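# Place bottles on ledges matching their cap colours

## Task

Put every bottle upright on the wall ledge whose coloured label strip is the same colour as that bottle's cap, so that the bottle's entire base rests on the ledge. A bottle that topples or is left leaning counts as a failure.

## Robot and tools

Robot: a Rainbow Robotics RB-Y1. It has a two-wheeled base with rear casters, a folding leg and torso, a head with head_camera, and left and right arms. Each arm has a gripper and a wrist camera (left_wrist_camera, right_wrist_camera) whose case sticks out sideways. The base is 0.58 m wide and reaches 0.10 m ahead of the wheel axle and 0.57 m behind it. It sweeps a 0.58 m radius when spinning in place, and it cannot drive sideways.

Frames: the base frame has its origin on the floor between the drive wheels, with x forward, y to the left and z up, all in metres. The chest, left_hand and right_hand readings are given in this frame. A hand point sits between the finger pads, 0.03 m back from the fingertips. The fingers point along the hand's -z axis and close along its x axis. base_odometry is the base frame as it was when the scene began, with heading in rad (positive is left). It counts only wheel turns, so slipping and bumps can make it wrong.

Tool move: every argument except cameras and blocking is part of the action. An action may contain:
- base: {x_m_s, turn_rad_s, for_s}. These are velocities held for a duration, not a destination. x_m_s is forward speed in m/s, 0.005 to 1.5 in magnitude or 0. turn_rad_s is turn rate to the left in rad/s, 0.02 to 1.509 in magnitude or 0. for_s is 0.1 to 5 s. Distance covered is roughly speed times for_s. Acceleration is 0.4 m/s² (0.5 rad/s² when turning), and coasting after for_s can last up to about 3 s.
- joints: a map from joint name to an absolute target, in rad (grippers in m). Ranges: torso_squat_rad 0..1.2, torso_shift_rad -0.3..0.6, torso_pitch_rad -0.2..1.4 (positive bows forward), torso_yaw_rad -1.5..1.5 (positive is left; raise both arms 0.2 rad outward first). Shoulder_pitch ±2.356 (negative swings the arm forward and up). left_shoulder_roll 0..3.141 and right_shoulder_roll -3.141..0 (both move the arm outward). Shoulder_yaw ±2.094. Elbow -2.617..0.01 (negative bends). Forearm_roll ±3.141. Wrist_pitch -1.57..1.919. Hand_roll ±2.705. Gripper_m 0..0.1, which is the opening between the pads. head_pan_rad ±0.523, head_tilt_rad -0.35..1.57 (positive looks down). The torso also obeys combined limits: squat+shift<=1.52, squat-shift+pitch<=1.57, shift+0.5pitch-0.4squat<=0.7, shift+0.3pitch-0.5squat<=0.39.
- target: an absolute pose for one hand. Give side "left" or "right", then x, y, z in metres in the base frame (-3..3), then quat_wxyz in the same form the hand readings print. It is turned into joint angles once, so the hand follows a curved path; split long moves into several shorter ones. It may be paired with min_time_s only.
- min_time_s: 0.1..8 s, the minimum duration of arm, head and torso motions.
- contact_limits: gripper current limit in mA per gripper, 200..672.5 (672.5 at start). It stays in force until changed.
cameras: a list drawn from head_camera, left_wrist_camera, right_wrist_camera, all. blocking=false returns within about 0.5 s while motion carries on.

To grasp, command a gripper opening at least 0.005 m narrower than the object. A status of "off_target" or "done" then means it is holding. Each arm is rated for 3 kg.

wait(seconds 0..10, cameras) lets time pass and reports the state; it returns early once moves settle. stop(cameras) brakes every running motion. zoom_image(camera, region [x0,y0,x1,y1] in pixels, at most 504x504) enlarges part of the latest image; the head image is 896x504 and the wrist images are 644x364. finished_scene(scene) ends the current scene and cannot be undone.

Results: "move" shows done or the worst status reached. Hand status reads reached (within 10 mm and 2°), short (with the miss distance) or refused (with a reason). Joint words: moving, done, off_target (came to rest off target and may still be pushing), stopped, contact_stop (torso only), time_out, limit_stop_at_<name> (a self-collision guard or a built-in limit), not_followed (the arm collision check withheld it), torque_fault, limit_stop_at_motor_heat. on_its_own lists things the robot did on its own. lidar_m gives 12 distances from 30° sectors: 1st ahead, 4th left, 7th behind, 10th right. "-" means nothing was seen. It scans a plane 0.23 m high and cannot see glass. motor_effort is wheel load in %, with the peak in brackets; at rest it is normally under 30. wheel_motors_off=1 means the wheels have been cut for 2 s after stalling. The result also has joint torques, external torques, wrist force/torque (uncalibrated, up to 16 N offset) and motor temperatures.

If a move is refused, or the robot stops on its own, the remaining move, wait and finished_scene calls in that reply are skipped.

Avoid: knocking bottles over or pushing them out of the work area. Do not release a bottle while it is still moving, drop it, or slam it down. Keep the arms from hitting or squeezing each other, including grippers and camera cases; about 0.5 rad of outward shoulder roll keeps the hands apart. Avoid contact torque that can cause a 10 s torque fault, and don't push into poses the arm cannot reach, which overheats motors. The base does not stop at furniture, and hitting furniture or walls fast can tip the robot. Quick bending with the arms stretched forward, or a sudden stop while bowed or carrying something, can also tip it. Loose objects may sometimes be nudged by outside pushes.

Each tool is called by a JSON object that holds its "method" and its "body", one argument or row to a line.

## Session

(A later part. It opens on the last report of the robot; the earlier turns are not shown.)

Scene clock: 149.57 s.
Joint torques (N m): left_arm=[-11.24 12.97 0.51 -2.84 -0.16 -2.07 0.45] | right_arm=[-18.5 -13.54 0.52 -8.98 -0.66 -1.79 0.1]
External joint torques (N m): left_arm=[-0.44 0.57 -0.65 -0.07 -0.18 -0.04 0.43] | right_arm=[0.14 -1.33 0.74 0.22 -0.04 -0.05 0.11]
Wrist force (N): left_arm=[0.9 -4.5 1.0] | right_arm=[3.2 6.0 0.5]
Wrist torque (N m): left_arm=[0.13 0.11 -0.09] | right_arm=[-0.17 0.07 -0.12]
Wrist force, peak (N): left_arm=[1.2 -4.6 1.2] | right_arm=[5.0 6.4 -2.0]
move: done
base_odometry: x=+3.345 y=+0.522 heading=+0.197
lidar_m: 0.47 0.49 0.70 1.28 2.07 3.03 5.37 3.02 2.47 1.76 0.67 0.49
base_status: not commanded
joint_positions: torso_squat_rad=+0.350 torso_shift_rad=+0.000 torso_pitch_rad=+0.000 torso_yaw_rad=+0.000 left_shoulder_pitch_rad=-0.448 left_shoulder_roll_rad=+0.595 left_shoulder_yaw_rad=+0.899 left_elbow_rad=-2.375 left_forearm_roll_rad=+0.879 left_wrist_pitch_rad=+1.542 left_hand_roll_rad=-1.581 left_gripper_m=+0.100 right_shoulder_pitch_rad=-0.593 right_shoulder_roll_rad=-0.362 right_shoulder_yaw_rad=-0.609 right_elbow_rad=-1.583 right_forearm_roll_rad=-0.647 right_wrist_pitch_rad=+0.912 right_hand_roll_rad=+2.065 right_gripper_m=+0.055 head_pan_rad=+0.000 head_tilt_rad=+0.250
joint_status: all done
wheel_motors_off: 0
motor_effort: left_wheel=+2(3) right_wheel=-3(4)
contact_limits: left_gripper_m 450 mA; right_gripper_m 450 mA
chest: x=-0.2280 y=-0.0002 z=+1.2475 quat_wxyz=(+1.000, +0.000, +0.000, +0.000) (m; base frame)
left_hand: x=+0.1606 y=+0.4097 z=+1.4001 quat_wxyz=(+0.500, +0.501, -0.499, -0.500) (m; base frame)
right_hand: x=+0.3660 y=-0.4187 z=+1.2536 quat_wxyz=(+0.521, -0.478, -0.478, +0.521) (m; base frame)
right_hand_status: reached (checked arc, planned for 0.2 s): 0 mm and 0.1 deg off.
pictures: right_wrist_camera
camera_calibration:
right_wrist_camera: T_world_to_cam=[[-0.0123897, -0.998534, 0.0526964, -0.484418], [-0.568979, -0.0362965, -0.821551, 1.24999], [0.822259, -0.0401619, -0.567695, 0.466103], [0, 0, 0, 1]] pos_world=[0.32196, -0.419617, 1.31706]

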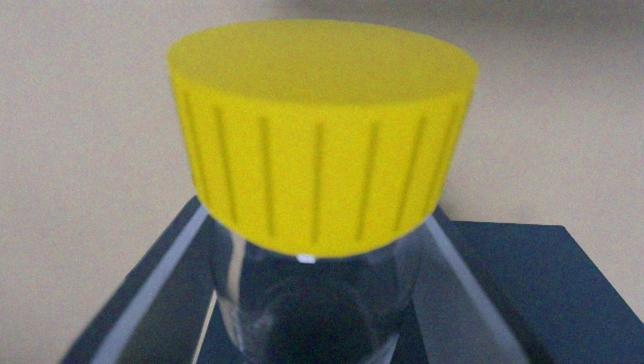

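{"method": "move", "body": {
  "target": {"side": "right", "x": 0.344, "y": -0.4185, "z": 1.261, "quat_wxyz": [0.52134, -0.47772, -0.47772, 0.52134]}
}}

{"method": "move", "body": {
  "target": {"side": "right", "x": 0.295, "y": -0.43, "z": 1.276, "quat_wxyz": [0.52134, -0.47772, -0.47772, 0.52134]},
  "cameras": ["right_wrist_camera"]
}}

{"method": "move", "body": {
  "target": {"side": "right", "x": 0.195, "y": -0.45, "z": 1.295, "quat_wxyz": [0.52134, -0.47772, -0.47772, 0.52134]}
}}

{"method": "move", "body": {
  "target": {"side": "right", "x": 0.187, "y": -0.46, "z": 1.38, "quat_wxyz": [0.52134, -0.47772, -0.47772, 0.52134]}
}}

{"method": "move", "body": {
  "target": {"side": "right", "x": 0.2, "y": -0.467, "z": 1.462, "quat_wxyz": [0.52134, -0.47772, -0.47772, 0.52134]},
  "cameras": ["right_wrist_camera"]
}}

Scene clock: 151.57 s.
Joint torques (N m): left_arm=[-11.38 13.29 0.36 -2.89 -0.28 -2.14 0.43] | right_arm=[-17.66 -13.39 -0.75 -8.66 -0.86 -1.92 0]
External joint torques (N m): left_arm=[-0.58 0.9 -0.81 -0.12 -0.3 -0.11 0.41] | right_arm=[-0.06 -1.33 -0.38 0.17 -0.27 -0.14 0.01]
Wrist force (N): left_arm=[0.8 -4.6 1.2] | right_arm=[3.0 6.5 -1.0]
Wrist torque (N m): left_arm=[0.14 0.10 -0.09] | right_arm=[-0.24 0.07 -0.15]
Wrist force, peak (N): left_arm=[0.9 -4.7 1.4] | right_arm=[3.1 8.4 -0.9]
move: done
base_odometry: x=+3.345 y=+0.522 heading=+0.197
lidar_m: 0.47 0.50 0.70 1.28 2.07 3.02 5.36 3.02 2.46 1.75 0.67 0.49
base_status: not commanded
joint_positions: torso_squat_rad=+0.350 torso_shift_rad=+0.000 torso_pitch_rad=+0.000 torso_yaw_rad=+0.000 left_shoulder_pitch_rad=-0.448 left_shoulder_roll_rad=+0.595 left_shoulder_yaw_rad=+0.899 left_elbow_rad=-2.375 left_forearm_roll_rad=+0.879 left_wrist_pitch_rad=+1.542 left_hand_roll_rad=-1.581 left_gripper_m=+0.100 right_shoulder_pitch_rad=-0.546 right_shoulder_roll_rad=-0.358 right_shoulder_yaw_rad=-0.621 right_elbow_rad=-1.698 right_forearm_roll_rad=-0.645 right_wrist_pitch_rad=+0.979 right_hand_roll_rad=+2.020 right_gripper_m=+0.055 head_pan_rad=+0.000 head_tilt_rad=+0.250
joint_status: all done
wheel_motors_off: 0
motor_effort: left_wheel=+2(3) right_wheel=-2(4)
contact_limits: left_gripper_m 450 mA; right_gripper_m 450 mA
chest: x=-0.2280 y=-0.0002 z=+1.2475 quat_wxyz=(+1.000, +0.000, +0.000, +0.000) (m; base frame)
left_hand: x=+0.1606 y=+0.4097 z=+1.4001 quat_wxyz=(+0.500, +0.501, -0.499, -0.500) (m; base frame)
right_hand: x=+0.3441 y=-0.4185 z=+1.2608 quat_wxyz=(+0.521, -0.478, -0.478, +0.521) (m; base frame)
right_hand_status: reached (checked arc, planned for 0.4 s): 0 mm and 0.0 deg off.
pictures: none

Scene clock: 152.70 s.
Joint torques (N m): left_arm=[-11.26 13.41 0.29 -2.84 -0.02 -2.17 0.49] | right_arm=[-15.1 -13.91 -0.6 -7.67 -0.82 -2.05 -0.04]
External joint torques (N m): left_arm=[-0.47 1.01 -0.87 -0.07 -0.04 -0.14 0.47] | right_arm=[0.2 -1.51 0.21 0.35 -0.26 -0.22 -0.03]
Wrist force (N): left_arm=[0.9 -4.6 1.1] | right_arm=[3.3 5.8 0.2]
Wrist torque (N m): left_arm=[0.15 0.10 -0.09] | right_arm=[-0.22 0.11 -0.06]
Wrist force, peak (N): left_arm=[0.6 -4.8 1.2] | right_arm=[3.3 7.5 0.0]
move: done
base_odometry: x=+3.345 y=+0.522 heading=+0.197
lidar_m: 0.48 0.50 0.69 1.28 2.07 3.03 5.36 3.02 2.46 1.77 0.67 0.50
base_status: not commanded
joint_positions: torso_squat_rad=+0.350 torso_shift_rad=+0.000 torso_pitch_rad=+0.000 torso_yaw_rad=+0.000 left_shoulder_pitch_rad=-0.448 left_shoulder_roll_rad=+0.595 left_shoulder_yaw_rad=+0.899 left_elbow_rad=-2.375 left_forearm_roll_rad=+0.879 left_wrist_pitch_rad=+1.542 left_hand_roll_rad=-1.581 left_gripper_m=+0.100 right_shoulder_pitch_rad=-0.450 right_shoulder_roll_rad=-0.385 right_shoulder_yaw_rad=-0.679 right_elbow_rad=-1.889 right_forearm_roll_rad=-0.705 right_wrist_pitch_rad=+1.104 right_hand_roll_rad=+1.959 right_gripper_m=+0.055 head_pan_rad=+0.000 head_tilt_rad=+0.250
joint_status: all done
wheel_motors_off: 0
motor_effort: left_wheel=+2(3) right_wheel=-2(4)
contact_limits: left_gripper_m 450 mA; right_gripper_m 450 mA
chest: x=-0.2280 y=-0.0003 z=+1.2475 quat_wxyz=(+1.000, +0.000, +0.000, +0.000) (m; base frame)
left_hand: x=+0.1606 y=+0.4097 z=+1.4001 quat_wxyz=(+0.500, +0.501, -0.499, -0.500) (m; base frame)
right_hand: x=+0.2957 y=-0.4300 z=+1.2759 quat_wxyz=(+0.521, -0.478, -0.478, +0.522) (m; base frame)
right_hand_status: reached (checked arc, planned for 0.5 s): 1 mm and 0.0 deg off.
pictures: right_wrist_camera
camera_calibration:
right_wrist_camera: T_world_to_cam=[[-0.0120753, -0.9985, 0.053405, -0.49866], [-0.570287, -0.036994, -0.820612, 1.22673], [0.821357, -0.0403653, -0.568985, 0.537903], [0, 0, 0, 1]] pos_world=[0.251757, -0.430818, 1.33936]

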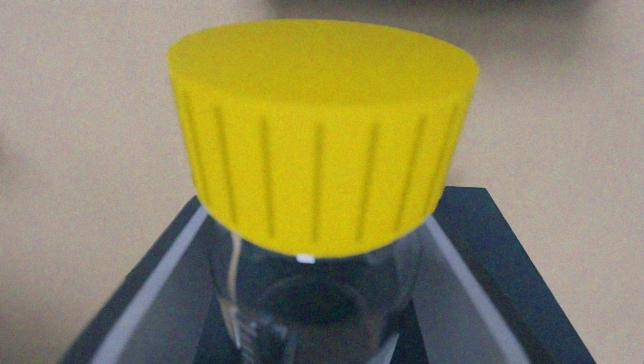

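Scene clock: 153.73 s.
Joint torques (N m): left_arm=[-11.03 12.83 0.78 -2.73 -0.19 -2.19 0.41] | right_arm=[-10.48 -14.8 -1.4 -6.3 -0.42 -2.28 0.03]
External joint torques (N m): left_arm=[-0.24 0.43 -0.39 0.04 -0.21 -0.16 0.4] | right_arm=[-0.12 -1.67 0.16 0.05 0.07 -0.39 0.04]
Wrist force (N): left_arm=[0.9 -4.5 0.9] | right_arm=[3.0 6.3 0.9]
Wrist torque (N m): left_arm=[0.13 0.10 -0.12] | right_arm=[-0.20 0.05 -0.11]
Wrist force, peak (N): left_arm=[0.9 -4.6 1.6] | right_arm=[4.5 7.1 -0.7]
move: done
base_odometry: x=+3.345 y=+0.522 heading=+0.197
lidar_m: 0.47 0.49 0.69 1.28 2.07 3.03 5.36 3.02 2.46 1.76 0.67 0.49
base_status: not commanded
joint_positions: torso_squat_rad=+0.350 torso_shift_rad=+0.000 torso_pitch_rad=+0.000 torso_yaw_rad=+0.000 left_shoulder_pitch_rad=-0.448 left_shoulder_roll_rad=+0.595 left_shoulder_yaw_rad=+0.899 left_elbow_rad=-2.375 left_forearm_roll_rad=+0.879 left_wrist_pitch_rad=+1.542 left_hand_roll_rad=-1.581 left_gripper_m=+0.100 right_shoulder_pitch_rad=-0.250 right_shoulder_roll_rad=-0.442 right_shoulder_yaw_rad=-0.875 right_elbow_rad=-2.185 right_forearm_roll_rad=-0.916 right_wrist_pitch_rad=+1.295 right_hand_roll_rad=+1.871 right_gripper_m=+0.055 head_pan_rad=+0.000 head_tilt_rad=+0.250
joint_status: all done
wheel_motors_off: 0
motor_effort: left_wheel=+3(3) right_wheel=-2(3)
contact_limits: left_gripper_m 450 mA; right_gripper_m 450 mA
chest: x=-0.2280 y=-0.0003 z=+1.2475 quat_wxyz=(+1.000, +0.000, +0.000, +0.000) (m; base frame)
left_hand: x=+0.1606 y=+0.4097 z=+1.4001 quat_wxyz=(+0.500, +0.501, -0.499, -0.500) (m; base frame)
right_hand: x=+0.1954 y=-0.4500 z=+1.2949 quat_wxyz=(+0.521, -0.478, -0.477, +0.521) (m; base frame)
right_hand_status: reached (checked arc, planned for 0.6 s): 0 mm and 0.1 deg off.
pictures: none

Scene clock: 154.67 s.
Joint torques (N m): left_arm=[-11.13 13.16 0.74 -2.65 -0.03 -2.22 0.41] | right_arm=[-11.36 -15.97 -2.4 -4.28 -0.48 -2.06 0.24]
External joint torques (N m): left_arm=[-0.34 0.76 -0.43 0.12 -0.05 -0.19 0.4] | right_arm=[-0.19 -0.81 -0.51 0.09 -0.29 -0.1 0.25]
Wrist force (N): left_arm=[1.0 -4.5 0.9] | right_arm=[3.2 6.3 0.0]
Wrist torque (N m): left_arm=[0.13 0.12 -0.09] | right_arm=[-0.25 0.10 -0.09]
Wrist force, peak (N): left_arm=[0.7 -4.7 1.3] | right_arm=[3.1 7.5 -0.5]
move: done
base_odometry: x=+3.345 y=+0.522 heading=+0.197
lidar_m: 0.47 0.49 0.69 1.29 2.07 3.02 5.36 3.03 2.46 1.76 0.67 0.49
base_status: not commanded
joint_positions: torso_squat_rad=+0.350 torso_shift_rad=+0.000 torso_pitch_rad=+0.000 torso_yaw_rad=+0.000 left_shoulder_pitch_rad=-0.448 left_shoulder_roll_rad=+0.595 left_shoulder_yaw_rad=+0.899 left_elbow_rad=-2.375 left_forearm_roll_rad=+0.879 left_wrist_pitch_rad=+1.542 left_hand_roll_rad=-1.581 left_gripper_m=+0.100 right_shoulder_pitch_rad=-0.407 right_shoulder_roll_rad=-0.695 right_shoulder_yaw_rad=-0.896 right_elbow_rad=-2.134 right_forearm_roll_rad=-0.946 right_wrist_pitch_rad=+1.460 right_hand_roll_rad=+1.687 right_gripper_m=+0.055 head_pan_rad=+0.000 head_tilt_rad=+0.250
joint_status: all done
wheel_motors_off: 0
motor_effort: left_wheel=+2(3) right_wheel=-2(4)
contact_limits: left_gripper_m 450 mA; right_gripper_m 450 mA
chest: x=-0.2280 y=-0.0002 z=+1.2475 quat_wxyz=(+1.000, +0.000, +0.000, +0.000) (m; base frame)
left_hand: x=+0.1606 y=+0.4097 z=+1.4001 quat_wxyz=(+0.500, +0.501, -0.499, -0.500) (m; base frame)
right_hand: x=+0.1870 y=-0.4599 z=+1.3799 quat_wxyz=(+0.521, -0.478, -0.478, +0.521) (m; base frame)
right_hand_status: reached (checked arc, planned for 0.6 s): 0 mm and 0.0 deg off.
pictures: none

Scene clock: 155.57 s.
Joint torques (N m): left_arm=[-11.2 13.09 0.46 -2.77 -0.08 -2.23 0.4] | right_arm=[-12.62 -16.8 -1.17 -3.57 -0.13 -2.06 -0.04]
External joint torques (N m): left_arm=[-0.41 0.7 -0.71 0 -0.1 -0.2 0.38] | right_arm=[-0.09 -0.99 1.1 -0.16 -0.12 -0.09 -0.04]
Wrist force (N): left_arm=[0.8 -4.2 0.9] | right_arm=[3.1 5.8 -0.4]
Wrist torque (N m): left_arm=[0.08 0.10 -0.11] | right_arm=[-0.24 0.08 -0.07]
Wrist force, peak (N): left_arm=[0.8 -4.6 1.2] | right_arm=[3.9 7.8 -1.0]
move: done
base_odometry: x=+3.345 y=+0.522 heading=+0.197
lidar_m: 0.47 0.49 0.69 1.28 2.07 3.03 5.37 3.02 2.46 1.76 0.67 0.49
base_status: not commanded
joint_positions: torso_squat_rad=+0.350 torso_shift_rad=+0.000 torso_pitch_rad=+0.000 torso_yaw_rad=+0.000 left_shoulder_pitch_rad=-0.448 left_shoulder_roll_rad=+0.595 left_shoulder_yaw_rad=+0.899 left_elbow_rad=-2.375 left_forearm_roll_rad=+0.879 left_wrist_pitch_rad=+1.542 left_hand_roll_rad=-1.581 left_gripper_m=+0.100 right_shoulder_pitch_rad=-0.623 right_shoulder_roll_rad=-0.936 right_shoulder_yaw_rad=-0.795 right_elbow_rad=-1.941 right_forearm_roll_rad=-0.949 right_wrist_pitch_rad=+1.518 right_hand_roll_rad=+1.589 right_gripper_m=+0.055 head_pan_rad=+0.000 head_tilt_rad=+0.250
joint_status: all done
wheel_motors_off: 0
motor_effort: left_wheel=+2(3) right_wheel=-2(3)
contact_limits: left_gripper_m 450 mA; right_gripper_m 450 mA
chest: x=-0.2280 y=-0.0002 z=+1.2475 quat_wxyz=(+1.000, +0.000, +0.000, +0.000) (m; base frame)
left_hand: x=+0.1606 y=+0.4097 z=+1.4001 quat_wxyz=(+0.500, +0.501, -0.499, -0.500) (m; base frame)
right_hand: x=+0.1998 y=-0.4671 z=+1.4620 quat_wxyz=(+0.521, -0.478, -0.478, +0.521) (m; base frame)
right_hand_status: reached (checked arc, planned for 0.6 s): 0 mm and 0.0 deg off.
pictures: right_wrist_camera
camera_calibration:
right_wrist_camera: T_world_to_cam=[[-0.0127751, -0.998525, 0.0527709, -0.545836], [-0.569925, -0.0360922, -0.820904, 1.32425], [0.821598, -0.0405626, -0.568623, 0.720295], [0, 0, 0, 1]] pos_world=[0.155957, -0.468018, 1.52546]

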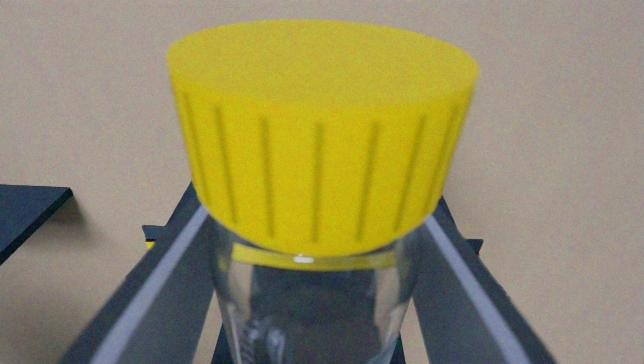

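{"method": "move", "body": {
  "target": {"side": "right", "x": 0.27, "y": -0.4685, "z": 1.465, "quat_wxyz": [0.52134, -0.47772, -0.47772, 0.52134]}
}}

{"method": "move", "body": {
  "target": {"side": "right", "x": 0.325, "y": -0.4685, "z": 1.463, "quat_wxyz": [0.52134, -0.47772, -0.47772, 0.52134]}
}}

{"method": "move", "body": {
  "target": {"side": "right", "x": 0.374, "y": -0.4685, "z": 1.455, "quat_wxyz": [0.52134, -0.47772, -0.47772, 0.52134]},
  "cameras": ["right_wrist_camera"]
}}

{"method": "move", "body": {
  "target": {"side": "right", "x": 0.374, "y": -0.4685, "z": 1.433, "quat_wxyz": [0.52134, -0.47772, -0.47772, 0.52134]},
  "cameras": ["right_wrist_camera"]
}}

Scene clock: 157.47 s.
Joint torques (N m): left_arm=[-11.5 12.91 0.62 -2.8 -0.07 -2.26 0.47] | right_arm=[-17.05 -18.15 -2.31 -5.19 -0.12 -2.13 -0.02]
External joint torques (N m): left_arm=[-0.71 0.51 -0.54 -0.03 -0.09 -0.24 0.45] | right_arm=[-1.39 -2.79 0.52 -0.24 -0.01 -0.16 -0.01]
Wrist force (N): left_arm=[0.7 -4.4 1.1] | right_arm=[2.4 5.6 -0.3]
Wrist torque (N m): left_arm=[0.10 0.07 -0.08] | right_arm=[-0.13 0.00 -0.29]
Wrist force, peak (N): left_arm=[0.7 -4.6 1.1] | right_arm=[3.0 7.3 -0.7]
move: done
base_odometry: x=+3.345 y=+0.522 heading=+0.197
lidar_m: 0.47 0.50 0.69 1.28 2.08 3.03 5.37 3.03 2.46 1.75 0.67 0.49
base_status: not commanded
joint_positions: torso_squat_rad=+0.350 torso_shift_rad=+0.000 torso_pitch_rad=+0.000 torso_yaw_rad=+0.000 left_shoulder_pitch_rad=-0.448 left_shoulder_roll_rad=+0.595 left_shoulder_yaw_rad=+0.899 left_elbow_rad=-2.375 left_forearm_roll_rad=+0.879 left_wrist_pitch_rad=+1.542 left_hand_roll_rad=-1.581 left_gripper_m=+0.100 right_shoulder_pitch_rad=-0.766 right_shoulder_roll_rad=-0.923 right_shoulder_yaw_rad=-0.607 right_elbow_rad=-1.700 right_forearm_roll_rad=-0.847 right_wrist_pitch_rad=+1.354 right_hand_roll_rad=+1.658 right_gripper_m=+0.055 head_pan_rad=+0.000 head_tilt_rad=+0.250
joint_status: all done
wheel_motors_off: 0
motor_effort: left_wheel=+3(3) right_wheel=-2(4)
contact_limits: left_gripper_m 450 mA; right_gripper_m 450 mA
chest: x=-0.2280 y=-0.0002 z=+1.2475 quat_wxyz=(+1.000, +0.000, +0.000, +0.000) (m; base frame)
left_hand: x=+0.1606 y=+0.4097 z=+1.4001 quat_wxyz=(+0.500, +0.501, -0.499, -0.500) (m; base frame)
right_hand: x=+0.2700 y=-0.4685 z=+1.4648 quat_wxyz=(+0.521, -0.478, -0.478, +0.521) (m; base frame)
right_hand_status: reached (checked arc, planned for 0.6 s): 0 mm and 0.0 deg off.
pictures: none

Scene clock: 158.80 s.
Joint torques (N m): left_arm=[-11.66 13.1 0.44 -2.85 -0.05 -2.17 0.49] | right_arm=[-19.15 -16.65 -2.17 -6.05 -0.25 -2.06 -0.05]
External joint torques (N m): left_arm=[-0.86 0.71 -0.72 -0.08 -0.07 -0.14 0.47] | right_arm=[-0.99 -1.93 0.64 0.22 -0.03 -0.11 -0.04]
Wrist force (N): left_arm=[0.9 -4.8 1.0] | right_arm=[3.6 6.1 -1.1]
Wrist torque (N m): left_arm=[0.16 0.11 -0.09] | right_arm=[-0.22 0.11 -0.28]
Wrist force, peak (N): left_arm=[0.9 -4.8 1.0] | right_arm=[3.1 7.0 0.0]
move: done
base_odometry: x=+3.345 y=+0.522 heading=+0.197
lidar_m: 0.47 0.50 0.68 1.28 2.07 3.03 5.37 3.03 2.46 1.76 0.67 0.49
base_status: not commanded
joint_positions: torso_squat_rad=+0.350 torso_shift_rad=+0.000 torso_pitch_rad=+0.000 torso_yaw_rad=+0.000 left_shoulder_pitch_rad=-0.448 left_shoulder_roll_rad=+0.595 left_shoulder_yaw_rad=+0.899 left_elbow_rad=-2.375 left_forearm_roll_rad=+0.879 left_wrist_pitch_rad=+1.542 left_hand_roll_rad=-1.581 left_gripper_m=+0.100 right_shoulder_pitch_rad=-0.899 right_shoulder_roll_rad=-0.896 right_shoulder_yaw_rad=-0.490 right_elbow_rad=-1.471 right_forearm_roll_rad=-0.786 right_wrist_pitch_rad=+1.221 right_hand_roll_rad=+1.738 right_gripper_m=+0.055 head_pan_rad=+0.000 head_tilt_rad=+0.250
joint_status: all done
wheel_motors_off: 0
motor_effort: left_wheel=+2(3) right_wheel=-2(4)
contact_limits: left_gripper_m 450 mA; right_gripper_m 450 mA
chest: x=-0.2280 y=-0.0002 z=+1.2475 quat_wxyz=(+1.000, +0.000, +0.000, +0.000) (m; base frame)
left_hand: x=+0.1606 y=+0.4097 z=+1.4001 quat_wxyz=(+0.500, +0.501, -0.499, -0.500) (m; base frame)
right_hand: x=+0.3250 y=-0.4686 z=+1.4628 quat_wxyz=(+0.522, -0.478, -0.478, +0.521) (m; base frame)
right_hand_status: reached (checked arc, planned for 0.6 s): 0 mm and 0.0 deg off.
pictures: none

Scene clock: 159.90 s.
Joint torques (N m): left_arm=[-11.14 13.15 0.46 -2.9 -0.14 -2.14 0.49] | right_arm=[-21.51 -16.2 -1.23 -7.55 -0.13 -1.93 -0.2]
External joint torques (N m): left_arm=[-0.34 0.76 -0.71 -0.12 -0.16 -0.11 0.48] | right_arm=[-1.13 -2.22 1.18 0 0.23 -0.02 -0.19]
Wrist force (N): left_arm=[0.9 -4.4 1.0] | right_arm=[1.7 5.6 -1.2]
Wrist torque (N m): left_arm=[0.12 0.10 -0.08] | right_arm=[-0.22 -0.12 -0.29]
Wrist force, peak (N): left_arm=[0.8 -4.7 1.3] | right_arm=[3.3 7.7 0.4]
move: done
base_odometry: x=+3.345 y=+0.522 heading=+0.197
lidar_m: 0.48 0.49 0.69 1.28 2.07 3.03 5.36 3.03 2.46 1.76 0.67 0.49
base_status: not commanded
joint_positions: torso_squat_rad=+0.350 torso_shift_rad=+0.000 torso_pitch_rad=+0.000 torso_yaw_rad=+0.000 left_shoulder_pitch_rad=-0.448 left_shoulder_roll_rad=+0.595 left_shoulder_yaw_rad=+0.899 left_elbow_rad=-2.375 left_forearm_roll_rad=+0.879 left_wrist_pitch_rad=+1.542 left_hand_roll_rad=-1.581 left_gripper_m=+0.100 right_shoulder_pitch_rad=-1.026 right_shoulder_roll_rad=-0.860 right_shoulder_yaw_rad=-0.416 right_elbow_rad=-1.225 right_forearm_roll_rad=-0.751 right_wrist_pitch_rad=+1.084 right_hand_roll_rad=+1.840 right_gripper_m=+0.055 head_pan_rad=+0.000 head_tilt_rad=+0.250
joint_status: all done
wheel_motors_off: 0
motor_effort: left_wheel=+2(3) right_wheel=-2(3)
contact_limits: left_gripper_m 450 mA; right_gripper_m 450 mA
chest: x=-0.2280 y=-0.0003 z=+1.2475 quat_wxyz=(+1.000, +0.000, +0.000, +0.000) (m; base frame)
left_hand: x=+0.1606 y=+0.4097 z=+1.4001 quat_wxyz=(+0.500, +0.501, -0.499, -0.500) (m; base frame)
right_hand: x=+0.3740 y=-0.4686 z=+1.4547 quat_wxyz=(+0.522, -0.478, -0.478, +0.521) (m; base frame)
right_hand_status: reached (checked arc, planned for 0.6 s): 0 mm and 0.0 deg off.
pictures: right_wrist_camera
camera_calibration:
right_wrist_camera: T_world_to_cam=[[-0.0126997, -0.99854, 0.0524964, -0.544339], [-0.570282, -0.0358919, -0.820665, 1.41727], [0.821351, -0.0403599, -0.568993, 0.573781], [0, 0, 0, 1]] pos_world=[0.330056, -0.469518, 1.51816]

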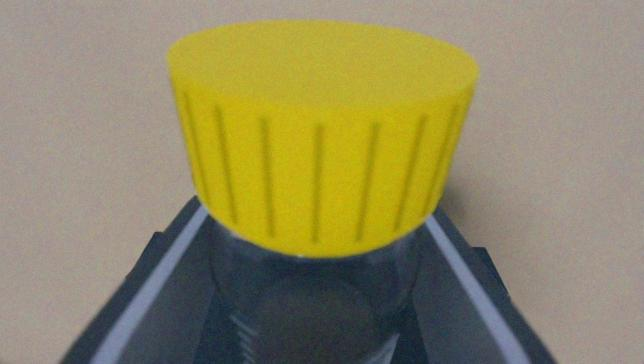

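Scene clock: 161.07 s.
Joint torques (N m): left_arm=[-11.32 12.99 0.47 -2.67 -0.22 -2.12 0.42] | right_arm=[-21.7 -16.56 -3.25 -7.79 -0.49 -2.12 -0.08]
External joint torques (N m): left_arm=[-0.52 0.6 -0.69 0.1 -0.24 -0.09 0.41] | right_arm=[-1.49 -2.08 -0.7 -0.13 -0.13 -0.22 -0.08]
Wrist force (N): left_arm=[0.9 -4.7 1.1] | right_arm=[3.1 5.6 -0.1]
Wrist torque (N m): left_arm=[0.14 0.12 -0.08] | right_arm=[-0.19 0.07 -0.30]
Wrist force, peak (N): left_arm=[0.9 -4.7 1.1] | right_arm=[3.2 7.9 0.2]
move: done
base_odometry: x=+3.345 y=+0.522 heading=+0.197
lidar_m: 0.47 0.50 0.69 1.28 2.07 3.03 5.37 3.02 2.46 1.75 0.66 0.49
base_status: not commanded
joint_positions: torso_squat_rad=+0.350 torso_shift_rad=+0.000 torso_pitch_rad=+0.000 torso_yaw_rad=+0.000 left_shoulder_pitch_rad=-0.448 left_shoulder_roll_rad=+0.595 left_shoulder_yaw_rad=+0.899 left_elbow_rad=-2.375 left_forearm_roll_rad=+0.879 left_wrist_pitch_rad=+1.542 left_hand_roll_rad=-1.581 left_gripper_m=+0.100 right_shoulder_pitch_rad=-0.961 right_shoulder_roll_rad=-0.834 right_shoulder_yaw_rad=-0.434 right_elbow_rad=-1.267 right_forearm_roll_rad=-0.759 right_wrist_pitch_rad=+1.065 right_hand_roll_rad=+1.845 right_gripper_m=+0.055 head_pan_rad=+0.000 head_tilt_rad=+0.250
joint_status: all done
wheel_motors_off: 0
motor_effort: left_wheel=+3(3) right_wheel=-2(3)
contact_limits: left_gripper_m 450 mA; right_gripper_m 450 mA
chest: x=-0.2280 y=-0.0002 z=+1.2475 quat_wxyz=(+1.000, +0.000, +0.000, +0.000) (m; base frame)
left_hand: x=+0.1606 y=+0.4097 z=+1.4001 quat_wxyz=(+0.500, +0.501, -0.499, -0.500) (m; base frame)
right_hand: x=+0.3742 y=-0.4690 z=+1.4331 quat_wxyz=(+0.522, -0.476, -0.477, +0.522) (m; base frame)
right_hand_status: reached (checked arc, planned for 0.3 s): 1 mm and 0.2 deg off.
pictures: right_wrist_camera
camera_calibration:
right_wrist_camera: T_world_to_cam=[[-0.0116413, -0.998576, 0.0520565, -0.543408], [-0.573027, -0.0360015, -0.818745, 1.39787], [0.819454, -0.0393611, -0.571792, 0.566401], [0, 0, 0, 1]] pos_world=[0.330552, -0.470015, 1.49665]

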